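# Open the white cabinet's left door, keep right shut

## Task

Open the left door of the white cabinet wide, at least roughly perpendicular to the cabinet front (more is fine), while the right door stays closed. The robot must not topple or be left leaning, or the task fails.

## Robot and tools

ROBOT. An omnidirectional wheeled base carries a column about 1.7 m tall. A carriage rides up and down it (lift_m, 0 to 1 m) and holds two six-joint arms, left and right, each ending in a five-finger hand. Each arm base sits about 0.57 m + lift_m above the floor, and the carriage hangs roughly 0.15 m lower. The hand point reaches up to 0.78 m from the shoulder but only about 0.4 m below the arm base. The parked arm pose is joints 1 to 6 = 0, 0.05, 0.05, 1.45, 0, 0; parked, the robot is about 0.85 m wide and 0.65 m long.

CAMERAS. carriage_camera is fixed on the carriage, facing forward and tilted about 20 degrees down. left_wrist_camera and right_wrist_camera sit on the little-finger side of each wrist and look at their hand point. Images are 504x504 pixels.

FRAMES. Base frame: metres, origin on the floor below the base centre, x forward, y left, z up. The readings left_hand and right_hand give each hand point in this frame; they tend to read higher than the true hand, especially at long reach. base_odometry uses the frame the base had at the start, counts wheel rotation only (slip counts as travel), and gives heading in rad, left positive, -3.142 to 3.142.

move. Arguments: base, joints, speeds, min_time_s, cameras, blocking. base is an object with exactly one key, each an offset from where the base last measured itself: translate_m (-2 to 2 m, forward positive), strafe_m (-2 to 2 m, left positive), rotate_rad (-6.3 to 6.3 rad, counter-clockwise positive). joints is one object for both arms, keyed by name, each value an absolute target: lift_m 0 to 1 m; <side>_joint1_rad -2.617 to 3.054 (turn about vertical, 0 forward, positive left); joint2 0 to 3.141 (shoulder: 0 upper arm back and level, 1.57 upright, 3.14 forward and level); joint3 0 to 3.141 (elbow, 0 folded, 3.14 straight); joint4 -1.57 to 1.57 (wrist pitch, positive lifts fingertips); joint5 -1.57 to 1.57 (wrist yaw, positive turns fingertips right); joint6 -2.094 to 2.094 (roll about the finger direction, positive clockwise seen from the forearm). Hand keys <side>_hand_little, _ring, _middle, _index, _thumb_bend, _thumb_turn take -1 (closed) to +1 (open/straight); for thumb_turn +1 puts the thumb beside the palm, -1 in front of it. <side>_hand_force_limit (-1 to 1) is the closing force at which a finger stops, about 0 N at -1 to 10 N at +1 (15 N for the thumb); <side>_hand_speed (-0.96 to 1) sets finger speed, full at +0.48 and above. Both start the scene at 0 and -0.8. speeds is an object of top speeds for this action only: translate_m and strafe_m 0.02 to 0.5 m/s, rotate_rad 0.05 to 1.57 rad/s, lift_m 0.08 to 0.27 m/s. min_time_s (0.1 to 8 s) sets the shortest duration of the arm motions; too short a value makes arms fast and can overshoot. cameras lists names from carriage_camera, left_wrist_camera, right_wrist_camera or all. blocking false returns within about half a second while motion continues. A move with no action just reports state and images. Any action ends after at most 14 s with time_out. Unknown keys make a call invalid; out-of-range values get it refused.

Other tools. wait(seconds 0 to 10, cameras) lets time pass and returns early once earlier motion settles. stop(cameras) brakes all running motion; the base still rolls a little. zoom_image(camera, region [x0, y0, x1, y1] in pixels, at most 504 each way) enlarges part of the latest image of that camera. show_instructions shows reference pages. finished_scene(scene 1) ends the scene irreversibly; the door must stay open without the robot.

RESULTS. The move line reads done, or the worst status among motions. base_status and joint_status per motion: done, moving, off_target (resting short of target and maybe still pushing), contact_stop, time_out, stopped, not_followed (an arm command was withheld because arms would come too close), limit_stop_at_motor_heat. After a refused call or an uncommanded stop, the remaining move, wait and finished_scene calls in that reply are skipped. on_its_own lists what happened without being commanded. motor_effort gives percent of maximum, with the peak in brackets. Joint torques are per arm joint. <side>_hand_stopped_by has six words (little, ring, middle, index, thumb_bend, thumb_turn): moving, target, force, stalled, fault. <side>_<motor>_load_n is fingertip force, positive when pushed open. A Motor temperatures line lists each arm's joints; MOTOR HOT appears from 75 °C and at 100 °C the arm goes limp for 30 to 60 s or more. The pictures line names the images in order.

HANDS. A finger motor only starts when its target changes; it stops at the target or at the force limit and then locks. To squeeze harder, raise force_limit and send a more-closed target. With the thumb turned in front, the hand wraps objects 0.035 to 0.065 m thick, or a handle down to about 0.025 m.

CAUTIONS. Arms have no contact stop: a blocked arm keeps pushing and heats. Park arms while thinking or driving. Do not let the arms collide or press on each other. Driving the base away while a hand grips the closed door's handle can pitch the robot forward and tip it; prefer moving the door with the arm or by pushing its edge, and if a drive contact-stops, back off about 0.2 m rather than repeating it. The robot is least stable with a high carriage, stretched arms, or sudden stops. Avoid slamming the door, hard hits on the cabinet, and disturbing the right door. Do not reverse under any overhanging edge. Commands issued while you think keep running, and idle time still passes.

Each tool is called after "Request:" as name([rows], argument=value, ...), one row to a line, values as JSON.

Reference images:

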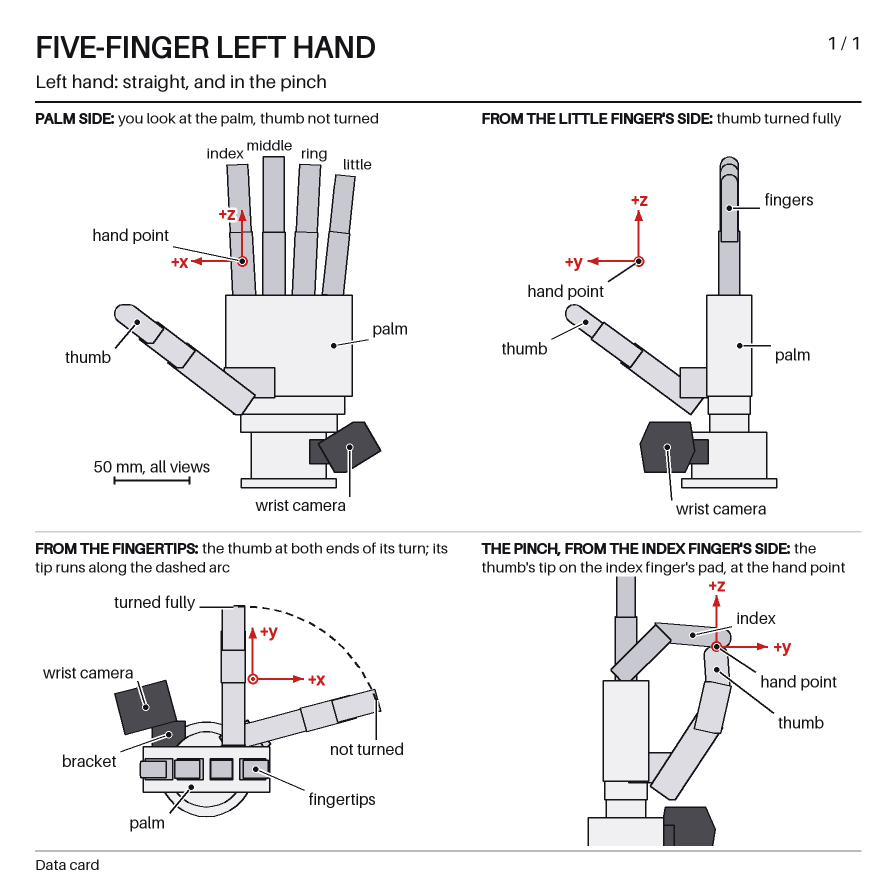

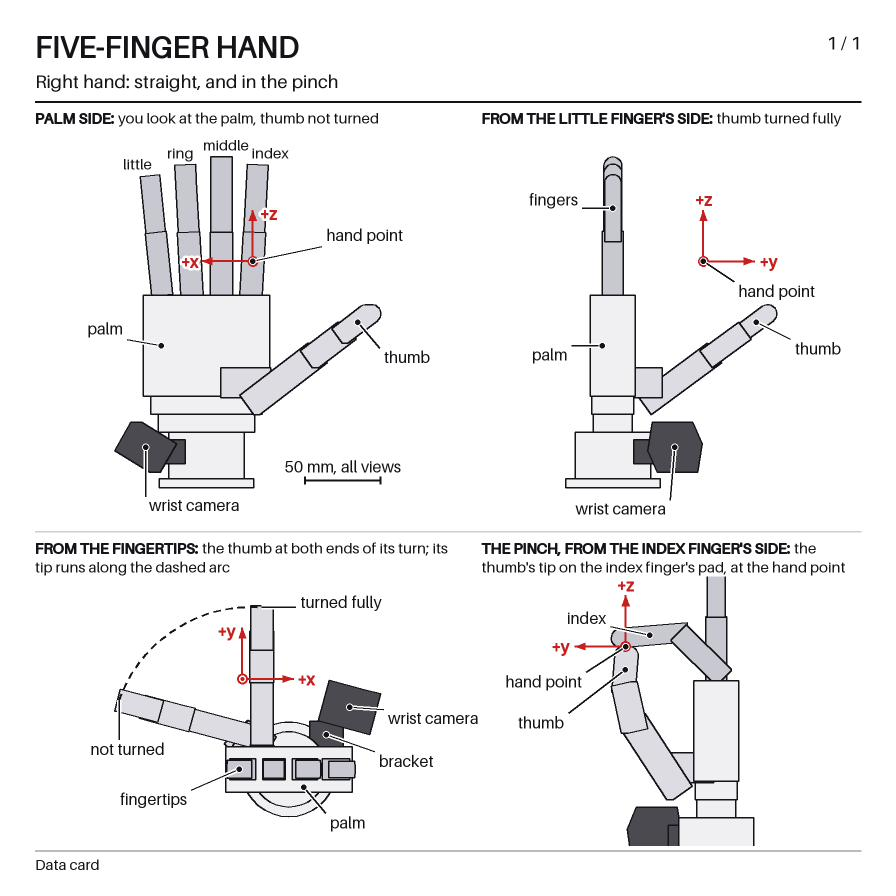

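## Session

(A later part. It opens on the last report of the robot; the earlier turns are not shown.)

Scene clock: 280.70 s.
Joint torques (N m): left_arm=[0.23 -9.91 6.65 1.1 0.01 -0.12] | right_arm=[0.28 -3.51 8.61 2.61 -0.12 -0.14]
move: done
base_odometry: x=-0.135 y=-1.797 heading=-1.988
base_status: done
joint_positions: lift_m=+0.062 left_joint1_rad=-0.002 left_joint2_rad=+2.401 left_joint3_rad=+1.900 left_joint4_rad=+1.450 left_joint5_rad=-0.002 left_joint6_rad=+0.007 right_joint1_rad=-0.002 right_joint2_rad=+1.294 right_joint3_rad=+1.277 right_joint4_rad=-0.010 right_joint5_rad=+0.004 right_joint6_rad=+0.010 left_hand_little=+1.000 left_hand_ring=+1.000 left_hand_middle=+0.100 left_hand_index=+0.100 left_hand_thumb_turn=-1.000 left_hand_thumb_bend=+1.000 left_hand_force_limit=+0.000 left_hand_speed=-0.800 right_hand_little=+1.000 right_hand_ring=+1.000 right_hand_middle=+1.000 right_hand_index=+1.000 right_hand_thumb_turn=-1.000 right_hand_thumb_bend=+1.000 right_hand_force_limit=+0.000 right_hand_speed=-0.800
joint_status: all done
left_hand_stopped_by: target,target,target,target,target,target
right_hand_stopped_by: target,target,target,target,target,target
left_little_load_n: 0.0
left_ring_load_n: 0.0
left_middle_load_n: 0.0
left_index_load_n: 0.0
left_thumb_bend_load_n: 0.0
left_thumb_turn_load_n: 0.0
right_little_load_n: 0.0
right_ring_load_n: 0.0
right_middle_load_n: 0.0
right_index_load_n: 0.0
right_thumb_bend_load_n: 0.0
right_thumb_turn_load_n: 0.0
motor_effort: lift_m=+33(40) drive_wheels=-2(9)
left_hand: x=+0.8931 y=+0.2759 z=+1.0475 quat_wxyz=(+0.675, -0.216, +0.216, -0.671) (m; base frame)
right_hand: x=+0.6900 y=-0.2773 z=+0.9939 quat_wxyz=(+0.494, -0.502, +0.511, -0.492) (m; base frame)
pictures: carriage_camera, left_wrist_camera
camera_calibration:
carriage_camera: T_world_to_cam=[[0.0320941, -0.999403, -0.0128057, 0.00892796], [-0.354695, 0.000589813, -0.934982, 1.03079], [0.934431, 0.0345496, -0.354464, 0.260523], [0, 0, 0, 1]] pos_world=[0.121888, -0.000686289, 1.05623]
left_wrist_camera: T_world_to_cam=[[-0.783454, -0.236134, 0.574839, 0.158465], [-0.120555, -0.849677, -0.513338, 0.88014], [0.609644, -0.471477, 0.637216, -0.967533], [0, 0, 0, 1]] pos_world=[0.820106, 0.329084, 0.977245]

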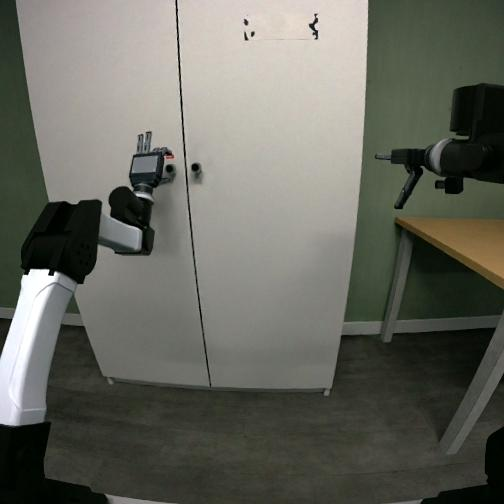

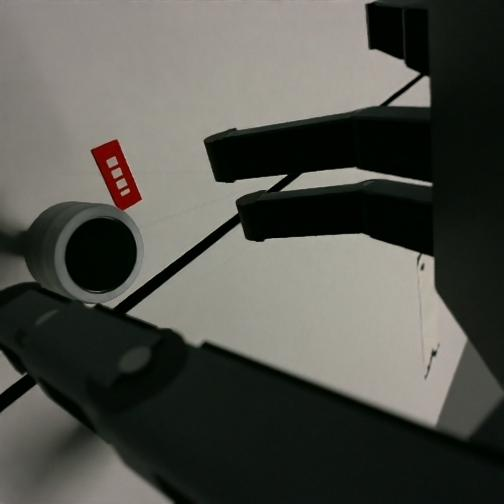

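Request:
move(base={"translate_m": 0.045}, joints={"lift_m": 0.056}, speeds={"translate_m": 0.05}, cameras=["carriage_camera", "left_wrist_camera"])

Request:
zoom_image(camera="carriage_camera", region=[120, 100, 220, 200])

Scene clock: 294.10 s.
Joint torques (N m): left_arm=[0.21 -9.98 6.61 1.03 0 -0.11] | right_arm=[0.28 -3.44 8.64 2.66 -0.12 -0.13]
move: done
base_odometry: x=-0.153 y=-1.838 heading=-1.989
base_status: done
joint_positions: lift_m=+0.056 left_joint1_rad=-0.002 left_joint2_rad=+2.401 left_joint3_rad=+1.900 left_joint4_rad=+1.450 left_joint5_rad=-0.002 left_joint6_rad=+0.007 right_joint1_rad=-0.002 right_joint2_rad=+1.294 right_joint3_rad=+1.277 right_joint4_rad=-0.013 right_joint5_rad=+0.004 right_joint6_rad=+0.010 left_hand_little=+1.000 left_hand_ring=+1.000 left_hand_middle=+0.100 left_hand_index=+0.100 left_hand_thumb_turn=-1.000 left_hand_thumb_bend=+1.000 left_hand_force_limit=+0.000 left_hand_speed=-0.800 right_hand_little=+1.000 right_hand_ring=+1.000 right_hand_middle=+1.000 right_hand_index=+1.000 right_hand_thumb_turn=-1.000 right_hand_thumb_bend=+1.000 right_hand_force_limit=+0.000 right_hand_speed=-0.800
joint_status: all done
left_hand_stopped_by: target,target,target,target,target,target
right_hand_stopped_by: target,target,target,target,target,target
left_little_load_n: 0.0
left_ring_load_n: 0.0
left_middle_load_n: 0.0
left_index_load_n: 0.0
left_thumb_bend_load_n: 0.0
left_thumb_turn_load_n: 0.0
right_little_load_n: 0.0
right_ring_load_n: 0.0
right_middle_load_n: 0.0
right_index_load_n: 0.0
right_thumb_bend_load_n: 0.0
right_thumb_turn_load_n: 0.5
motor_effort: lift_m=+34(36) drive_wheels=-3(14)
left_hand: x=+0.8931 y=+0.2759 z=+1.0414 quat_wxyz=(+0.675, -0.216, +0.216, -0.671) (m; base frame)
right_hand: x=+0.6898 y=-0.2773 z=+0.9869 quat_wxyz=(+0.493, -0.503, +0.512, -0.491) (m; base frame)
pictures: carriage_camera, left_wrist_camera
camera_calibration:
carriage_camera: T_world_to_cam=[[0.0320941, -0.999403, -0.0128057, 0.00884984], [-0.354695, 0.000589813, -0.934982, 1.02508], [0.934431, 0.0345496, -0.354464, 0.258361], [0, 0, 0, 1]] pos_world=[0.121888, -0.000686289, 1.05013]
left_wrist_camera: T_world_to_cam=[[-0.783454, -0.236134, 0.574839, 0.162029], [-0.120555, -0.849677, -0.513338, 0.876957], [0.609644, -0.471477, 0.637216, -0.963583], [0, 0, 0, 1]] pos_world=[0.820106, 0.329084, 0.971045]

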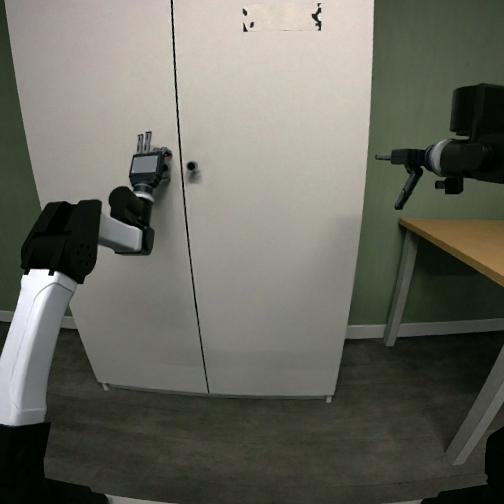

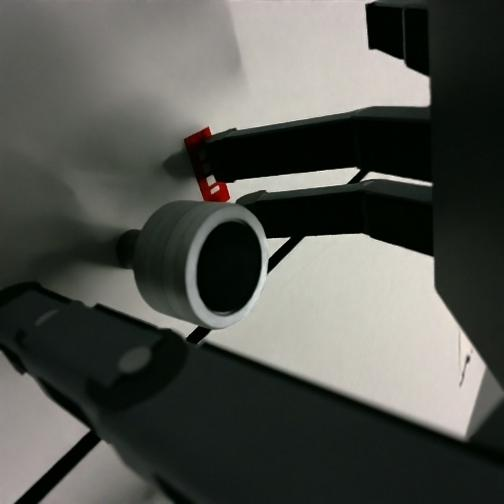

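Scaled by 5.040 from the camera's 504x504 image, which has a finer 720x720 frame.

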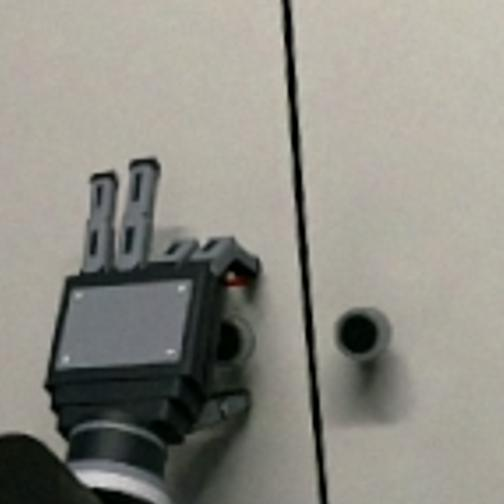

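Request:
move(joints={"left_hand_index": -0.6, "left_hand_middle": -0.6, "left_hand_thumb_bend": -0.5, "left_hand_force_limit": 0.2, "left_hand_speed": -0.88}, cameras=["carriage_camera", "left_wrist_camera"])

Scene clock: 311.50 s.
Joint torques (N m): left_arm=[0.08 -10.04 6.06 0.92 0.06 -0.12] | right_arm=[0.29 -3.47 8.66 2.66 -0.12 -0.13]
move: off_target
base_odometry: x=-0.153 y=-1.838 heading=-1.989
base_status: not commanded
joint_positions: lift_m=+0.056 left_joint1_rad=+0.000 left_joint2_rad=+2.401 left_joint3_rad=+1.907 left_joint4_rad=+1.461 left_joint5_rad=-0.008 left_joint6_rad=+0.007 right_joint1_rad=-0.002 right_joint2_rad=+1.294 right_joint3_rad=+1.277 right_joint4_rad=-0.013 right_joint5_rad=+0.004 right_joint6_rad=+0.010 left_hand_little=+1.000 left_hand_ring=+1.000 left_hand_middle=-0.331 left_hand_index=-0.309 left_hand_thumb_turn=-1.000 left_hand_thumb_bend=+0.773 left_hand_force_limit=+0.200 left_hand_speed=-0.880 right_hand_little=+1.000 right_hand_ring=+1.000 right_hand_middle=+1.000 right_hand_index=+1.000 right_hand_thumb_turn=-1.000 right_hand_thumb_bend=+1.000 right_hand_force_limit=+0.000 right_hand_speed=-0.800
joint_status: left_hand_middle off_target (ended at -0.331, target -0.600); left_hand_index off_target (ended at -0.309, target -0.600); left_hand_thumb_bend off_target (ended at +0.773, target -0.500); the others done
left_hand_stopped_by: target,target,force,force,force,target
right_hand_stopped_by: target,target,target,target,target,target
left_little_load_n: 0.0
left_ring_load_n: 0.0
left_middle_load_n: 7.0
left_index_load_n: 4.5
left_thumb_bend_load_n: 9.0
left_thumb_turn_load_n: 3.0
right_little_load_n: 0.0
right_ring_load_n: -0.5
right_middle_load_n: 0.0
right_index_load_n: 0.0
right_thumb_bend_load_n: 0.0
right_thumb_turn_load_n: 0.0
motor_effort: lift_m=+35(35) drive_wheels=-2(3)
left_hand: x=+0.8905 y=+0.2783 z=+1.0466 quat_wxyz=(+0.679, -0.212, +0.208, -0.672) (m; base frame)
right_hand: x=+0.6898 y=-0.2773 z=+0.9869 quat_wxyz=(+0.493, -0.503, +0.512, -0.491) (m; base frame)
pictures: carriage_camera, left_wrist_camera
camera_calibration:
carriage_camera: T_world_to_cam=[[0.0320941, -0.999403, -0.0128057, 0.00884984], [-0.354695, 0.000589813, -0.934982, 1.02508], [0.934431, 0.0345496, -0.354464, 0.258361], [0, 0, 0, 1]] pos_world=[0.121888, -0.000686289, 1.05013]
left_wrist_camera: T_world_to_cam=[[-0.792195, -0.2376, 0.562115, 0.178952], [-0.10706, -0.852703, -0.511308, 0.868125], [0.600804, -0.465236, 0.650069, -0.971522], [0, 0, 0, 1]] pos_world=[0.8184, 0.330785, 0.974845]

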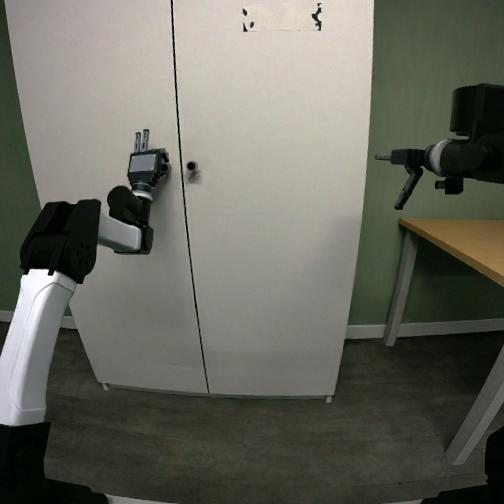

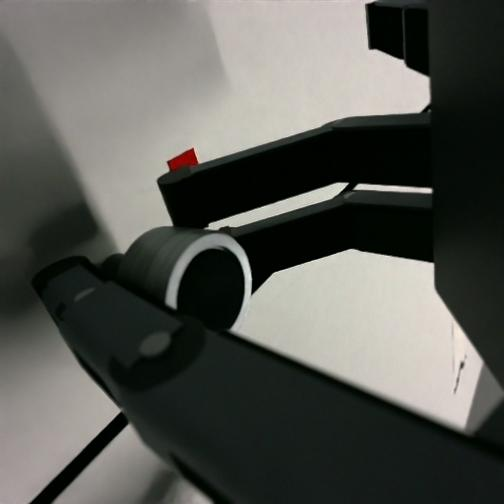

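Request:
move(base={"translate_m": -0.05}, speeds={"translate_m": 0.05}, cameras=["carriage_camera", "left_wrist_camera"])

Scene clock: 315.93 s.
Joint torques (N m): left_arm=[-0.17 -10.1 5.56 1.13 0.06 -0.12] | right_arm=[0.31 -3.45 8.65 2.65 -0.13 -0.14]
move: done
base_odometry: x=-0.133 y=-1.793 heading=-1.989
base_status: done
joint_positions: lift_m=+0.056 left_joint1_rad=+0.003 left_joint2_rad=+2.401 left_joint3_rad=+1.914 left_joint4_rad=+1.446 left_joint5_rad=-0.008 left_joint6_rad=+0.007 right_joint1_rad=-0.002 right_joint2_rad=+1.294 right_joint3_rad=+1.277 right_joint4_rad=-0.013 right_joint5_rad=+0.004 right_joint6_rad=+0.010 left_hand_little=+1.000 left_hand_ring=+1.000 left_hand_middle=-0.332 left_hand_index=-0.310 left_hand_thumb_turn=-1.000 left_hand_thumb_bend=+0.771 left_hand_force_limit=+0.200 left_hand_speed=-0.880 right_hand_little=+1.000 right_hand_ring=+1.000 right_hand_middle=+1.000 right_hand_index=+1.000 right_hand_thumb_turn=-1.000 right_hand_thumb_bend=+1.000 right_hand_force_limit=+0.000 right_hand_speed=-0.800
joint_status: not commanded
left_hand_stopped_by: target,target,force,force,force,target
right_hand_stopped_by: target,target,target,target,target,target
left_little_load_n: 0.0
left_ring_load_n: 0.0
left_middle_load_n: 0.0
left_index_load_n: -0.5
left_thumb_bend_load_n: 0.0
left_thumb_turn_load_n: 0.0
right_little_load_n: 0.0
right_ring_load_n: 0.0
right_middle_load_n: 0.0
right_index_load_n: -0.5
right_thumb_bend_load_n: 0.0
right_thumb_turn_load_n: 0.0
motor_effort: lift_m=+35(35) drive_wheels=+4(13)
left_hand: x=+0.8924 y=+0.2800 z=+1.0470 quat_wxyz=(+0.679, -0.215, +0.211, -0.670) (m; base frame)
right_hand: x=+0.6898 y=-0.2773 z=+0.9869 quat_wxyz=(+0.493, -0.503, +0.512, -0.491) (m; base frame)
pictures: carriage_camera, left_wrist_camera
camera_calibration:
carriage_camera: T_world_to_cam=[[0.0320941, -0.999403, -0.0128057, 0.00884984], [-0.354695, 0.000589813, -0.934982, 1.02508], [0.934431, 0.0345496, -0.354464, 0.258361], [0, 0, 0, 1]] pos_world=[0.121888, -0.000686289, 1.05013]
left_wrist_camera: T_world_to_cam=[[-0.787234, -0.23973, 0.568148, 0.170594], [-0.108672, -0.852986, -0.510495, 0.870628], [0.607003, -0.463621, 0.645447, -0.973308], [0, 0, 0, 1]] pos_world=[0.819711, 0.332284, 0.975748]

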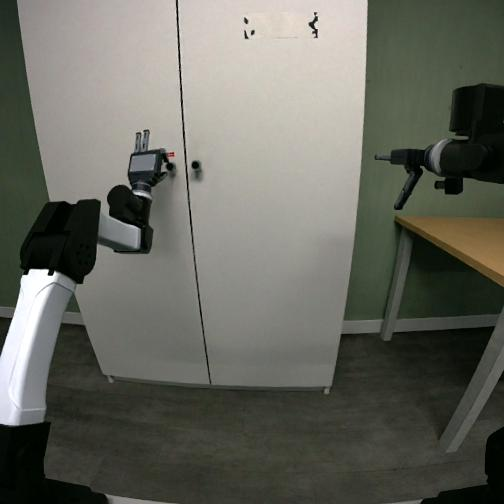

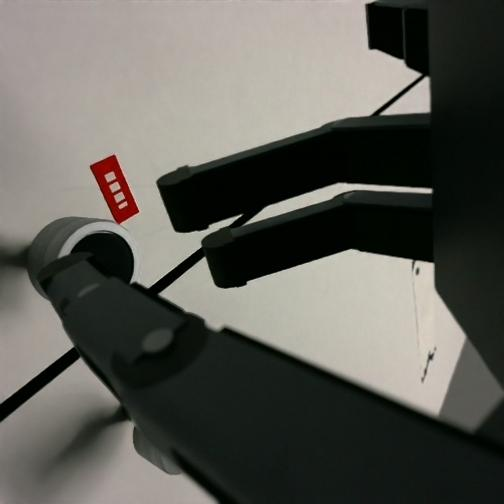

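Request:
move(base={"translate_m": -0.05}, joints={"left_hand_index": -0.25, "left_hand_middle": -0.25, "left_hand_thumb_bend": 1.0, "left_hand_speed": -0.5})

Request:
move(joints={"lift_m": 0.138, "left_joint1_rad": -0.002, "left_joint2_rad": 2.4, "left_joint3_rad": 1.745, "left_joint4_rad": 1.45, "left_joint5_rad": 0.0, "left_joint6_rad": 0.0}, min_time_s=2)

Request:
move(base={"translate_m": 0.05}, speeds={"translate_m": 0.1}, cameras=["carriage_camera", "left_wrist_camera"])

Scene clock: 368.10 s.
Joint torques (N m): left_arm=[-0.21 -10.22 5.46 1.06 0.05 -0.14] | right_arm=[0.28 -3.48 8.66 2.66 -0.12 -0.14]
Motor temperatures (°C): left_arm=[22 35 33 25 22 20] | right_arm=[24 25 46 43 20 22]
move: done
base_odometry: x=-0.113 y=-1.747 heading=-1.988
base_status: done
joint_positions: lift_m=+0.056 left_joint1_rad=+0.003 left_joint2_rad=+2.401 left_joint3_rad=+1.914 left_joint4_rad=+1.449 left_joint5_rad=-0.008 left_joint6_rad=+0.007 right_joint1_rad=-0.002 right_joint2_rad=+1.294 right_joint3_rad=+1.277 right_joint4_rad=-0.013 right_joint5_rad=+0.004 right_joint6_rad=+0.010 left_hand_little=+1.000 left_hand_ring=+1.000 left_hand_middle=-0.250 left_hand_index=-0.250 left_hand_thumb_turn=-1.000 left_hand_thumb_bend=+1.000 left_hand_force_limit=+0.200 left_hand_speed=-0.500 right_hand_little=+1.000 right_hand_ring=+1.000 right_hand_middle=+1.000 right_hand_index=+1.000 right_hand_thumb_turn=-1.000 right_hand_thumb_bend=+1.000 right_hand_force_limit=+0.000 right_hand_speed=-0.800
joint_status: all done
left_hand_stopped_by: target,target,target,target,target,target
right_hand_stopped_by: target,target,target,target,target,target
left_little_load_n: 0.0
left_ring_load_n: 0.0
left_middle_load_n: 0.0
left_index_load_n: 0.0
left_thumb_bend_load_n: 0.5
left_thumb_turn_load_n: 0.0
right_little_load_n: 0.0
right_ring_load_n: 0.0
right_middle_load_n: 0.0
right_index_load_n: 0.0
right_thumb_bend_load_n: 0.0
right_thumb_turn_load_n: 0.0
motor_effort: lift_m=+34(35) drive_wheels=-2(11)
left_hand: x=+0.8918 y=+0.2800 z=+1.0477 quat_wxyz=(+0.679, -0.214, +0.210, -0.670) (m; base frame)
right_hand: x=+0.6898 y=-0.2773 z=+0.9870 quat_wxyz=(+0.493, -0.503, +0.512, -0.492) (m; base frame)
pictures: none

Scene clock: 370.40 s.
Joint torques (N m): left_arm=[-0.23 -10.1 5.08 1.37 0.06 -0.12] | right_arm=[0.28 -3.47 8.62 2.57 -0.13 -0.14]
move: done
base_odometry: x=-0.113 y=-1.747 heading=-1.988
base_status: not commanded
joint_positions: lift_m=+0.138 left_joint1_rad=+0.003 left_joint2_rad=+2.401 left_joint3_rad=+1.755 left_joint4_rad=+1.453 left_joint5_rad=-0.007 left_joint6_rad=+0.007 right_joint1_rad=-0.002 right_joint2_rad=+1.294 right_joint3_rad=+1.277 right_joint4_rad=-0.005 right_joint5_rad=+0.004 right_joint6_rad=+0.010 left_hand_little=+1.000 left_hand_ring=+1.000 left_hand_middle=-0.250 left_hand_index=-0.250 left_hand_thumb_turn=-1.000 left_hand_thumb_bend=+1.000 left_hand_force_limit=+0.200 left_hand_speed=-0.500 right_hand_little=+1.000 right_hand_ring=+1.000 right_hand_middle=+1.000 right_hand_index=+1.000 right_hand_thumb_turn=-1.000 right_hand_thumb_bend=+1.000 right_hand_force_limit=+0.000 right_hand_speed=-0.800
joint_status: all done
left_hand_stopped_by: target,target,target,target,target,target
right_hand_stopped_by: target,target,target,target,target,target
left_little_load_n: 0.0
left_ring_load_n: 0.0
left_middle_load_n: 0.0
left_index_load_n: 0.0
left_thumb_bend_load_n: 0.5
left_thumb_turn_load_n: 0.0
right_little_load_n: 0.0
right_ring_load_n: 0.0
right_middle_load_n: 0.0
right_index_load_n: 0.0
right_thumb_bend_load_n: 0.0
right_thumb_turn_load_n: 0.0
motor_effort: lift_m=+33(43) drive_wheels=-2(2)
left_hand: x=+0.9054 y=+0.2799 z=+1.0578 quat_wxyz=(+0.660, -0.266, +0.262, -0.652) (m; base frame)
right_hand: x=+0.6903 y=-0.2773 z=+1.0712 quat_wxyz=(+0.495, -0.501, +0.510, -0.493) (m; base frame)
pictures: none

Scene clock: 371.60 s.
Joint torques (N m): left_arm=[-0.32 -10.11 4.78 1.35 0.04 -0.13] | right_arm=[0.27 -3.44 8.64 2.58 -0.13 -0.14]
move: done
base_odometry: x=-0.133 y=-1.793 heading=-1.989
base_status: done
joint_positions: lift_m=+0.138 left_joint1_rad=+0.003 left_joint2_rad=+2.401 left_joint3_rad=+1.755 left_joint4_rad=+1.453 left_joint5_rad=-0.007 left_joint6_rad=+0.007 right_joint1_rad=-0.002 right_joint2_rad=+1.294 right_joint3_rad=+1.277 right_joint4_rad=-0.006 right_joint5_rad=+0.004 right_joint6_rad=+0.010 left_hand_little=+1.000 left_hand_ring=+1.000 left_hand_middle=-0.250 left_hand_index=-0.250 left_hand_thumb_turn=-1.000 left_hand_thumb_bend=+1.000 left_hand_force_limit=+0.200 left_hand_speed=-0.500 right_hand_little=+1.000 right_hand_ring=+1.000 right_hand_middle=+1.000 right_hand_index=+1.000 right_hand_thumb_turn=-1.000 right_hand_thumb_bend=+1.000 right_hand_force_limit=+0.000 right_hand_speed=-0.800
joint_status: not commanded
left_hand_stopped_by: target,target,target,target,target,target
right_hand_stopped_by: target,target,target,target,target,target
left_little_load_n: 0.0
left_ring_load_n: 0.0
left_middle_load_n: 0.0
left_index_load_n: 0.0
left_thumb_bend_load_n: 0.0
left_thumb_turn_load_n: 0.0
right_little_load_n: 0.0
right_ring_load_n: 0.0
right_middle_load_n: 0.0
right_index_load_n: -0.5
right_thumb_bend_load_n: 0.0
right_thumb_turn_load_n: 0.0
motor_effort: lift_m=+33(33) drive_wheels=-3(9)
left_hand: x=+0.9054 y=+0.2799 z=+1.0578 quat_wxyz=(+0.660, -0.266, +0.262, -0.652) (m; base frame)
right_hand: x=+0.6903 y=-0.2773 z=+1.0710 quat_wxyz=(+0.495, -0.501, +0.510, -0.493) (m; base frame)
pictures: carriage_camera, left_wrist_camera
camera_calibration:
carriage_camera: T_world_to_cam=[[0.0320941, -0.999403, -0.0128057, 0.00990119], [-0.354695, 0.000589813, -0.934982, 1.10184], [0.934431, 0.0345496, -0.354464, 0.287462], [0, 0, 0, 1]] pos_world=[0.121888, -0.000686289, 1.13223]
left_wrist_camera: T_world_to_cam=[[-0.691583, -0.239465, 0.681447, -0.0318673], [-0.185626, -0.852832, -0.488078, 0.923389], [0.698037, -0.46404, 0.545353, -0.964532], [0, 0, 0, 1]] pos_world=[0.822645, 0.332284, 0.998413]

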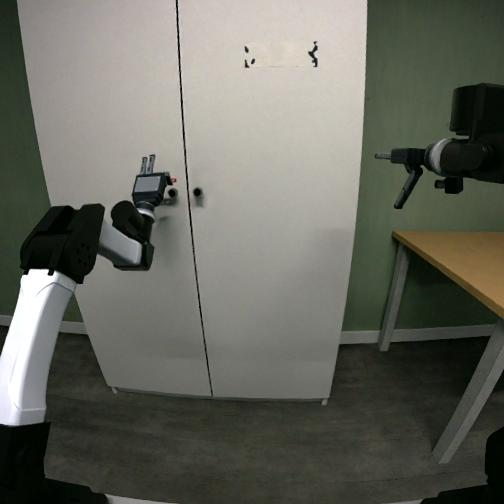

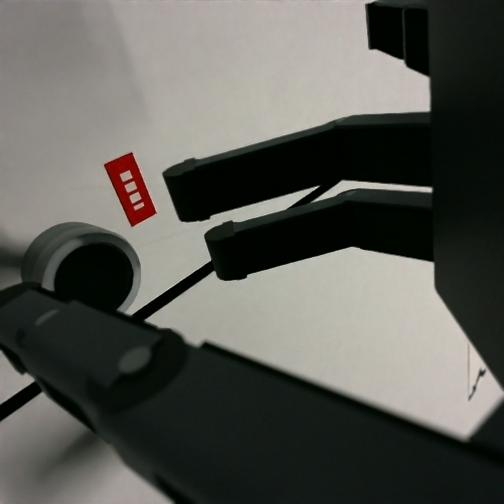

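Request:
move(base={"translate_m": 0.03}, joints={"lift_m": 0.130}, speeds={"translate_m": 0.05}, cameras=["left_wrist_camera"])

Scene clock: 378.03 s.
Joint torques (N m): left_arm=[-0.34 -9.83 5.59 1.39 0.07 -0.1] | right_arm=[0.28 -3.48 8.65 2.66 -0.13 -0.13]
move: done
base_odometry: x=-0.145 y=-1.820 heading=-1.989
base_status: done
joint_positions: lift_m=+0.130 left_joint1_rad=+0.003 left_joint2_rad=+2.401 left_joint3_rad=+1.748 left_joint4_rad=+1.451 left_joint5_rad=-0.007 left_joint6_rad=+0.007 right_joint1_rad=-0.002 right_joint2_rad=+1.294 right_joint3_rad=+1.277 right_joint4_rad=-0.013 right_joint5_rad=+0.004 right_joint6_rad=+0.010 left_hand_little=+1.000 left_hand_ring=+1.000 left_hand_middle=-0.250 left_hand_index=-0.250 left_hand_thumb_turn=-1.000 left_hand_thumb_bend=+1.000 left_hand_force_limit=+0.200 left_hand_speed=-0.500 right_hand_little=+1.000 right_hand_ring=+1.000 right_hand_middle=+1.000 right_hand_index=+1.000 right_hand_thumb_turn=-1.000 right_hand_thumb_bend=+1.000 right_hand_force_limit=+0.000 right_hand_speed=-0.800
joint_status: all done
left_hand_stopped_by: target,target,target,target,target,target
right_hand_stopped_by: target,target,target,target,target,target
left_little_load_n: 0.0
left_ring_load_n: 0.0
left_middle_load_n: 0.0
left_index_load_n: 0.0
left_thumb_bend_load_n: 0.0
left_thumb_turn_load_n: 0.0
right_little_load_n: 0.0
right_ring_load_n: 0.0
right_middle_load_n: 0.0
right_index_load_n: 0.0
right_thumb_bend_load_n: 0.0
right_thumb_turn_load_n: 0.0
motor_effort: lift_m=+34(36) drive_wheels=-3(14)
left_hand: x=+0.9059 y=+0.2799 z=+1.0465 quat_wxyz=(+0.660, -0.268, +0.264, -0.651) (m; base frame)
right_hand: x=+0.6898 y=-0.2773 z=+1.0610 quat_wxyz=(+0.493, -0.503, +0.512, -0.492) (m; base frame)
pictures: left_wrist_camera
camera_calibration:
left_wrist_camera: T_world_to_cam=[[-0.686653, -0.239424, 0.686428, -0.0335625], [-0.189152, -0.852853, -0.486686, 0.91977], [0.701947, -0.464024, 0.540327, -0.957083], [0, 0, 0, 1]] pos_world=[0.822752, 0.332284, 0.987815]

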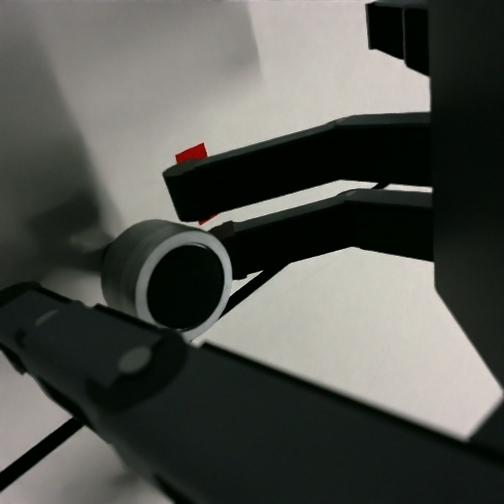

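Request:
move(base={"translate_m": 0.022}, joints={"lift_m": 0.132}, speeds={"translate_m": 0.05}, cameras=["left_wrist_camera", "carriage_camera"])

Request:
zoom_image(camera="left_wrist_camera", region=[0, 150, 350, 450])

Scene clock: 384.30 s.
Joint torques (N m): left_arm=[-0.34 -10 6.01 1.15 -0.04 -0.11] | right_arm=[0.27 -3.45 8.62 2.63 -0.13 -0.13]
move: done
base_odometry: x=-0.155 y=-1.840 heading=-1.989
base_status: done
joint_positions: lift_m=+0.132 left_joint1_rad=+0.003 left_joint2_rad=+2.401 left_joint3_rad=+1.742 left_joint4_rad=+1.469 left_joint5_rad=-0.003 left_joint6_rad=+0.006 right_joint1_rad=-0.002 right_joint2_rad=+1.294 right_joint3_rad=+1.277 right_joint4_rad=-0.010 right_joint5_rad=+0.004 right_joint6_rad=+0.010 left_hand_little=+1.000 left_hand_ring=+1.000 left_hand_middle=-0.251 left_hand_index=-0.250 left_hand_thumb_turn=-1.000 left_hand_thumb_bend=+1.000 left_hand_force_limit=+0.200 left_hand_speed=-0.500 right_hand_little=+1.000 right_hand_ring=+1.000 right_hand_middle=+1.000 right_hand_index=+1.000 right_hand_thumb_turn=-1.000 right_hand_thumb_bend=+1.000 right_hand_force_limit=+0.000 right_hand_speed=-0.800
joint_status: all done
left_hand_stopped_by: target,target,target,target,target,target
right_hand_stopped_by: target,target,target,target,target,target
left_little_load_n: 0.0
left_ring_load_n: 0.0
left_middle_load_n: -8.0
left_index_load_n: 0.0
left_thumb_bend_load_n: 0.0
left_thumb_turn_load_n: 0.0
right_little_load_n: 0.5
right_ring_load_n: 0.0
right_middle_load_n: 0.0
right_index_load_n: 0.0
right_thumb_bend_load_n: 0.0
right_thumb_turn_load_n: 0.0
motor_effort: lift_m=+34(36) drive_wheels=+4(11)
left_hand: x=+0.9033 y=+0.2790 z=+1.0496 quat_wxyz=(+0.660, -0.263, +0.262, -0.653) (m; base frame)
right_hand: x=+0.6900 y=-0.2773 z=+1.0636 quat_wxyz=(+0.494, -0.503, +0.511, -0.492) (m; base frame)
pictures: carriage_camera, left_wrist_camera
camera_calibration:
carriage_camera: T_world_to_cam=[[0.0320941, -0.999403, -0.0128057, 0.00982308], [-0.354695, 0.000589813, -0.934982, 1.09614], [0.934431, 0.0345496, -0.354464, 0.2853], [0, 0, 0, 1]] pos_world=[0.121888, -0.000686289, 1.12613]
left_wrist_camera: T_world_to_cam=[[-0.695414, -0.237966, 0.678064, -0.0214445], [-0.187045, -0.851114, -0.490529, 0.921632], [0.69384, -0.467949, 0.547367, -0.95636], [0, 0, 0, 1]] pos_world=[0.821035, 0.331783, 0.990108]

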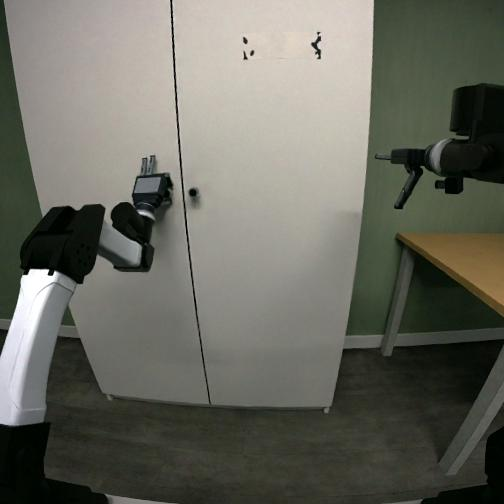

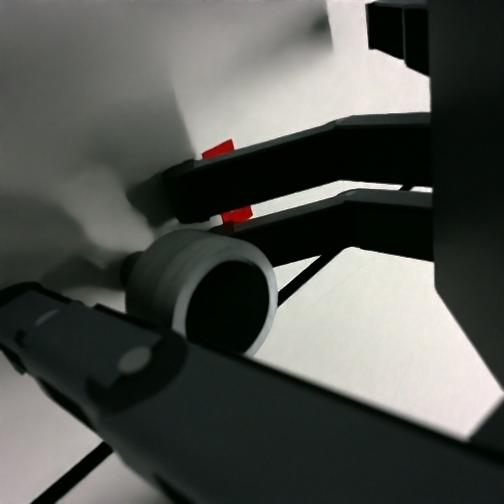

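Scaled by 1.440 from the camera's 504x504 image, which has a finer 720x720 frame.

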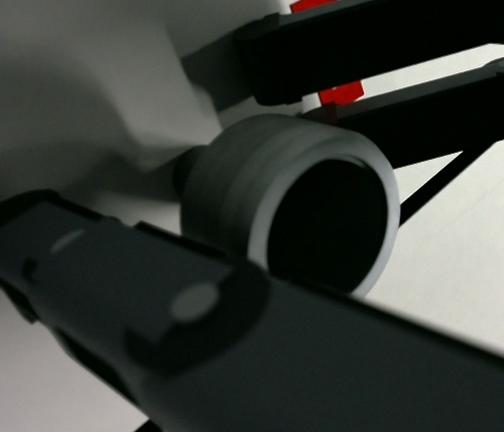

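Request:
move(joints={"lift_m": 0.126})

Request:
move(joints={"left_hand_index": -0.7, "left_hand_middle": -0.7, "left_hand_thumb_bend": -0.5, "left_hand_force_limit": 0.3, "left_hand_speed": -0.85}, cameras=["left_wrist_camera"])

Request:
zoom_image(camera="left_wrist_camera", region=[0, 150, 350, 450])

Scene clock: 393.60 s.
Joint torques (N m): left_arm=[-0.31 -10.02 5.98 1.08 0.03 -0.09] | right_arm=[0.27 -3.47 8.68 2.67 -0.12 -0.13]
move: done
base_odometry: x=-0.155 y=-1.840 heading=-1.989
base_status: not commanded
joint_positions: lift_m=+0.126 left_joint1_rad=+0.003 left_joint2_rad=+2.401 left_joint3_rad=+1.742 left_joint4_rad=+1.473 left_joint5_rad=-0.003 left_joint6_rad=+0.006 right_joint1_rad=-0.002 right_joint2_rad=+1.294 right_joint3_rad=+1.277 right_joint4_rad=-0.013 right_joint5_rad=+0.004 right_joint6_rad=+0.010 left_hand_little=+1.000 left_hand_ring=+1.000 left_hand_middle=-0.250 left_hand_index=-0.250 left_hand_thumb_turn=-1.000 left_hand_thumb_bend=+1.000 left_hand_force_limit=+0.200 left_hand_speed=-0.500 right_hand_little=+1.000 right_hand_ring=+1.000 right_hand_middle=+1.000 right_hand_index=+1.000 right_hand_thumb_turn=-1.000 right_hand_thumb_bend=+1.000 right_hand_force_limit=+0.000 right_hand_speed=-0.800
joint_status: all done
left_hand_stopped_by: target,target,target,target,target,target
right_hand_stopped_by: target,target,target,target,target,target
left_little_load_n: 0.0
left_ring_load_n: 0.0
left_middle_load_n: -0.5
left_index_load_n: 0.0
left_thumb_bend_load_n: 0.0
left_thumb_turn_load_n: 0.0
right_little_load_n: 0.0
right_ring_load_n: 0.0
right_middle_load_n: 0.0
right_index_load_n: 0.0
right_thumb_bend_load_n: 0.5
right_thumb_turn_load_n: 0.0
motor_effort: lift_m=+35(36) drive_wheels=+3(5)
left_hand: x=+0.9027 y=+0.2790 z=+1.0445 quat_wxyz=(+0.660, -0.262, +0.260, -0.654) (m; base frame)
right_hand: x=+0.6898 y=-0.2773 z=+1.0569 quat_wxyz=(+0.493, -0.503, +0.512, -0.491) (m; base frame)
pictures: none

Scene clock: 399.83 s.
Joint torques (N m): left_arm=[-0.34 -9.99 6.04 1.27 -0.01 -0.11] | right_arm=[0.28 -3.48 8.62 2.66 -0.13 -0.13]
move: off_target
base_odometry: x=-0.155 y=-1.840 heading=-1.989
base_status: not commanded
joint_positions: lift_m=+0.126 left_joint1_rad=+0.003 left_joint2_rad=+2.401 left_joint3_rad=+1.742 left_joint4_rad=+1.460 left_joint5_rad=-0.003 left_joint6_rad=+0.005 right_joint1_rad=-0.002 right_joint2_rad=+1.294 right_joint3_rad=+1.277 right_joint4_rad=-0.013 right_joint5_rad=+0.004 right_joint6_rad=+0.010 left_hand_little=+1.000 left_hand_ring=+1.000 left_hand_middle=-0.399 left_hand_index=-0.371 left_hand_thumb_turn=-1.000 left_hand_thumb_bend=+0.932 left_hand_force_limit=+0.300 left_hand_speed=-0.850 right_hand_little=+1.000 right_hand_ring=+1.000 right_hand_middle=+1.000 right_hand_index=+1.000 right_hand_thumb_turn=-1.000 right_hand_thumb_bend=+1.000 right_hand_force_limit=+0.000 right_hand_speed=-0.800
joint_status: left_hand_middle off_target (ended at -0.399, target -0.700); left_hand_index off_target (ended at -0.371, target -0.700); left_hand_thumb_bend off_target (ended at +0.932, target -0.500); the others done
left_hand_stopped_by: target,target,force,force,force,target
right_hand_stopped_by: target,target,target,target,target,target
left_little_load_n: 0.0
left_ring_load_n: 0.0
left_middle_load_n: 6.5
left_index_load_n: 6.5
left_thumb_bend_load_n: 10.0
left_thumb_turn_load_n: -1.0
right_little_load_n: 0.0
right_ring_load_n: 0.0
right_middle_load_n: 0.0
right_index_load_n: 0.0
right_thumb_bend_load_n: 0.0
right_thumb_turn_load_n: 0.0
motor_effort: lift_m=+35(35) drive_wheels=+3(3)
left_hand: x=+0.9048 y=+0.2790 z=+1.0414 quat_wxyz=(+0.658, -0.266, +0.265, -0.652) (m; base frame)
right_hand: x=+0.6898 y=-0.2773 z=+1.0569 quat_wxyz=(+0.493, -0.503, +0.512, -0.491) (m; base frame)
pictures: left_wrist_camera
camera_calibration:
left_wrist_camera: T_world_to_cam=[[-0.689043, -0.237298, 0.684769, -0.0277767], [-0.192137, -0.851247, -0.488326, 0.920191], [0.698787, -0.468047, 0.540952, -0.950618], [0, 0, 0, 1]] pos_world=[0.821942, 0.331784, 0.982612]

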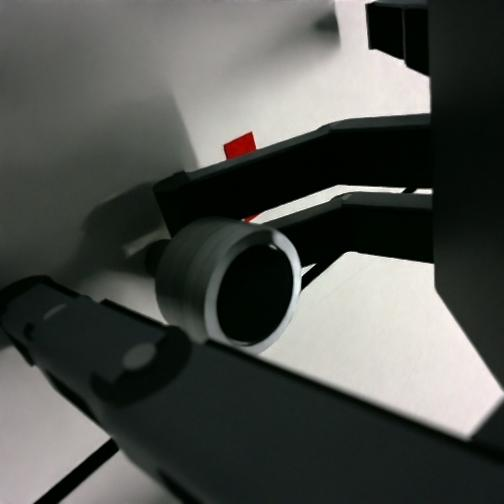

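Scaled by 1.440 from the camera's 504x504 image, which has a finer 720x720 frame.

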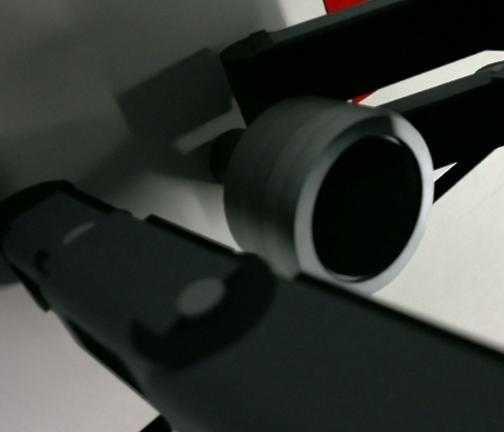

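Request:
move(base={"translate_m": -0.015}, speeds={"translate_m": 0.02}, cameras=["left_wrist_camera"])

Scene clock: 404.07 s.
Joint torques (N m): left_arm=[-0.35 -9.96 4.98 1.58 0.04 -0.04] | right_arm=[0.31 -3.47 8.65 2.66 -0.13 -0.14]
move: done
base_odometry: x=-0.148 y=-1.826 heading=-1.990
base_status: done
joint_positions: lift_m=+0.126 left_joint1_rad=+0.003 left_joint2_rad=+2.401 left_joint3_rad=+1.755 left_joint4_rad=+1.440 left_joint5_rad=-0.007 left_joint6_rad=+0.001 right_joint1_rad=-0.002 right_joint2_rad=+1.294 right_joint3_rad=+1.277 right_joint4_rad=-0.012 right_joint5_rad=+0.004 right_joint6_rad=+0.010 left_hand_little=+1.000 left_hand_ring=+1.000 left_hand_middle=-0.399 left_hand_index=-0.372 left_hand_thumb_turn=-1.000 left_hand_thumb_bend=+0.930 left_hand_force_limit=+0.300 left_hand_speed=-0.850 right_hand_little=+1.000 right_hand_ring=+1.000 right_hand_middle=+1.000 right_hand_index=+1.000 right_hand_thumb_turn=-1.000 right_hand_thumb_bend=+1.000 right_hand_force_limit=+0.000 right_hand_speed=-0.800
joint_status: not commanded
left_hand_stopped_by: target,target,force,force,force,target
right_hand_stopped_by: target,target,target,target,target,target
left_little_load_n: 0.0
left_ring_load_n: 0.0
left_middle_load_n: 4.0
left_index_load_n: 1.0
left_thumb_bend_load_n: 2.5
left_thumb_turn_load_n: 1.0
right_little_load_n: 0.0
right_ring_load_n: 0.0
right_middle_load_n: 0.0
right_index_load_n: 0.0
right_thumb_bend_load_n: 0.0
right_thumb_turn_load_n: 0.0
motor_effort: lift_m=+34(35) drive_wheels=+2(9)
left_hand: x=+0.9072 y=+0.2795 z=+1.0429 quat_wxyz=(+0.657, -0.270, +0.265, -0.652) (m; base frame)
right_hand: x=+0.6898 y=-0.2773 z=+1.0571 quat_wxyz=(+0.494, -0.503, +0.512, -0.492) (m; base frame)
pictures: left_wrist_camera
camera_calibration:
left_wrist_camera: T_world_to_cam=[[-0.684129, -0.233442, 0.690994, -0.0390435], [-0.195687, -0.853912, -0.482224, 0.919439], [0.702619, -0.465122, 0.538505, -0.954624], [0, 0, 0, 1]] pos_world=[0.823949, 0.331989, 0.984424]

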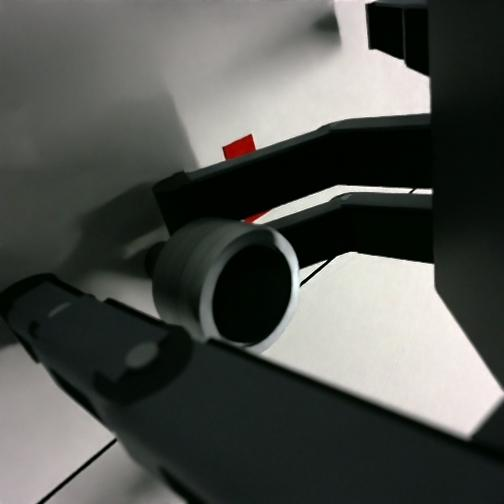

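Request:
move(base={"translate_m": -0.03}, speeds={"translate_m": 0.03}, cameras=["left_wrist_camera", "carriage_camera"])

Scene clock: 407.93 s.
Joint torques (N m): left_arm=[-0.28 -10.1 5.09 1.51 0.18 -0.07] | right_arm=[0.31 -3.45 8.65 2.64 -0.13 -0.14]
move: done
base_odometry: x=-0.136 y=-1.799 heading=-1.989
base_status: done
joint_positions: lift_m=+0.126 left_joint1_rad=+0.003 left_joint2_rad=+2.401 left_joint3_rad=+1.754 left_joint4_rad=+1.440 left_joint5_rad=-0.021 left_joint6_rad=+0.001 right_joint1_rad=-0.002 right_joint2_rad=+1.294 right_joint3_rad=+1.277 right_joint4_rad=-0.012 right_joint5_rad=+0.004 right_joint6_rad=+0.010 left_hand_little=+1.000 left_hand_ring=+1.000 left_hand_middle=-0.399 left_hand_index=-0.372 left_hand_thumb_turn=-1.000 left_hand_thumb_bend=+0.930 left_hand_force_limit=+0.300 left_hand_speed=-0.850 right_hand_little=+1.000 right_hand_ring=+1.000 right_hand_middle=+1.000 right_hand_index=+1.000 right_hand_thumb_turn=-1.000 right_hand_thumb_bend=+1.000 right_hand_force_limit=+0.000 right_hand_speed=-0.800
joint_status: not commanded
left_hand_stopped_by: target,target,force,force,force,target
right_hand_stopped_by: target,target,target,target,target,target
left_little_load_n: 0.0
left_ring_load_n: 0.0
left_middle_load_n: 8.0
left_index_load_n: 0.0
left_thumb_bend_load_n: 3.0
left_thumb_turn_load_n: 2.0
right_little_load_n: 0.0
right_ring_load_n: 0.0
right_middle_load_n: 0.0
right_index_load_n: 0.0
right_thumb_bend_load_n: 0.0
right_thumb_turn_load_n: 0.0
motor_effort: lift_m=+35(35) drive_wheels=+3(10)
left_hand: x=+0.9074 y=+0.2823 z=+1.0431 quat_wxyz=(+0.659, -0.275, +0.261, -0.650) (m; base frame)
right_hand: x=+0.6899 y=-0.2773 z=+1.0572 quat_wxyz=(+0.494, -0.503, +0.511, -0.492) (m; base frame)
pictures: carriage_camera, left_wrist_camera
camera_calibration:
carriage_camera: T_world_to_cam=[[0.0320941, -0.999403, -0.0128057, 0.00974624], [-0.354695, 0.000589813, -0.934982, 1.09053], [0.934431, 0.0345496, -0.354464, 0.283173], [0, 0, 0, 1]] pos_world=[0.121888, -0.000686289, 1.12013]
left_wrist_camera: T_world_to_cam=[[-0.681724, -0.233279, 0.693421, -0.0430911], [-0.186947, -0.860792, -0.473379, 0.906704], [0.707321, -0.452347, 0.543212, -0.966375], [0, 0, 0, 1]] pos_world=[0.823666, 0.333295, 0.984042]

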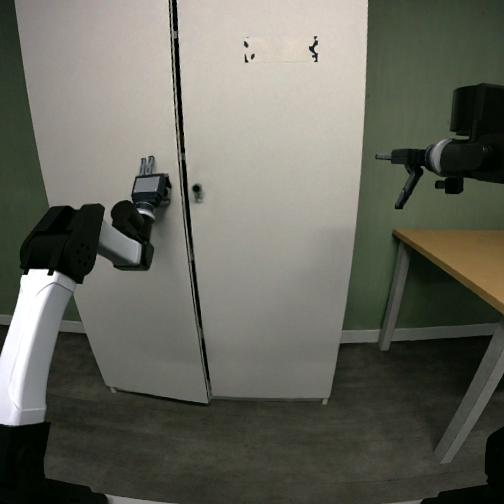

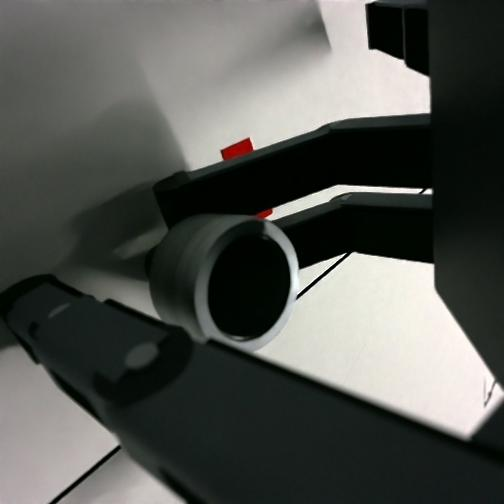

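Request:
move(base={"translate_m": -0.05}, speeds={"translate_m": 0.05}, cameras=["left_wrist_camera", "carriage_camera"])

Scene clock: 416.40 s.
Joint torques (N m): left_arm=[-1.03 -10.03 5.2 1.53 0.33 -0.04] | right_arm=[0.28 -3.41 8.64 2.65 -0.13 -0.14]
move: done
base_odometry: x=-0.116 y=-1.753 heading=-1.989
base_status: done
joint_positions: lift_m=+0.126 left_joint1_rad=+0.011 left_joint2_rad=+2.401 left_joint3_rad=+1.754 left_joint4_rad=+1.438 left_joint5_rad=-0.035 left_joint6_rad=+0.001 right_joint1_rad=-0.002 right_joint2_rad=+1.294 right_joint3_rad=+1.277 right_joint4_rad=-0.012 right_joint5_rad=+0.004 right_joint6_rad=+0.010 left_hand_little=+1.000 left_hand_ring=+1.000 left_hand_middle=-0.398 left_hand_index=-0.372 left_hand_thumb_turn=-1.000 left_hand_thumb_bend=+0.931 left_hand_force_limit=+0.300 left_hand_speed=-0.850 right_hand_little=+1.000 right_hand_ring=+1.000 right_hand_middle=+1.000 right_hand_index=+1.000 right_hand_thumb_turn=-1.000 right_hand_thumb_bend=+1.000 right_hand_force_limit=+0.000 right_hand_speed=-0.800
joint_status: not commanded
left_hand_stopped_by: target,target,force,force,force,target
right_hand_stopped_by: target,target,target,target,target,target
left_little_load_n: 0.0
left_ring_load_n: 0.0
left_middle_load_n: 15.0
left_index_load_n: 0.0
left_thumb_bend_load_n: 5.5
left_thumb_turn_load_n: 2.5
right_little_load_n: 0.0
right_ring_load_n: 0.0
right_middle_load_n: 0.0
right_index_load_n: 0.0
right_thumb_bend_load_n: 0.0
right_thumb_turn_load_n: 0.0
motor_effort: lift_m=+34(35) drive_wheels=-3(11)
left_hand: x=+0.9080 y=+0.2906 z=+1.0429 quat_wxyz=(+0.663, -0.281, +0.256, -0.645) (m; base frame)
right_hand: x=+0.6899 y=-0.2773 z=+1.0572 quat_wxyz=(+0.494, -0.503, +0.511, -0.492) (m; base frame)
pictures: carriage_camera, left_wrist_camera
camera_calibration:
carriage_camera: T_world_to_cam=[[0.0320941, -0.999403, -0.0128057, 0.00974624], [-0.354695, 0.000589813, -0.934982, 1.09053], [0.934431, 0.0345496, -0.354464, 0.283173], [0, 0, 0, 1]] pos_world=[0.121888, -0.000686289, 1.12013]
left_wrist_camera: T_world_to_cam=[[-0.67636, -0.238335, 0.696946, -0.0476344], [-0.172703, -0.868513, -0.464607, 0.894053], [0.716039, -0.434606, 0.546266, -0.979151], [0, 0, 0, 1]] pos_world=[0.823298, 0.339599, 0.983459]

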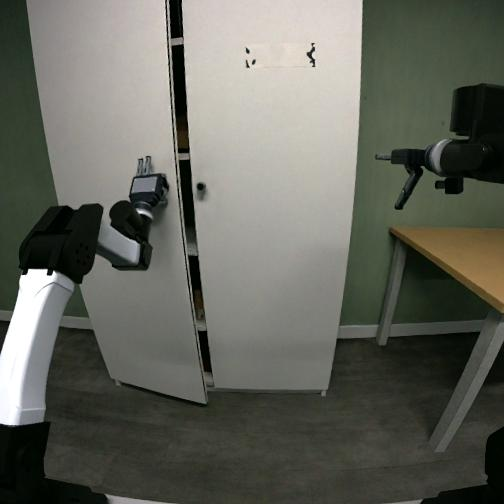

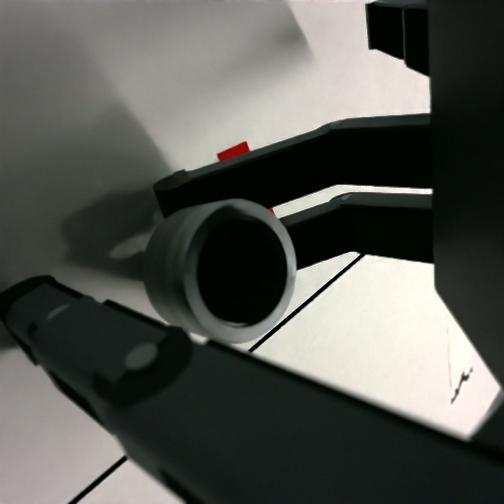

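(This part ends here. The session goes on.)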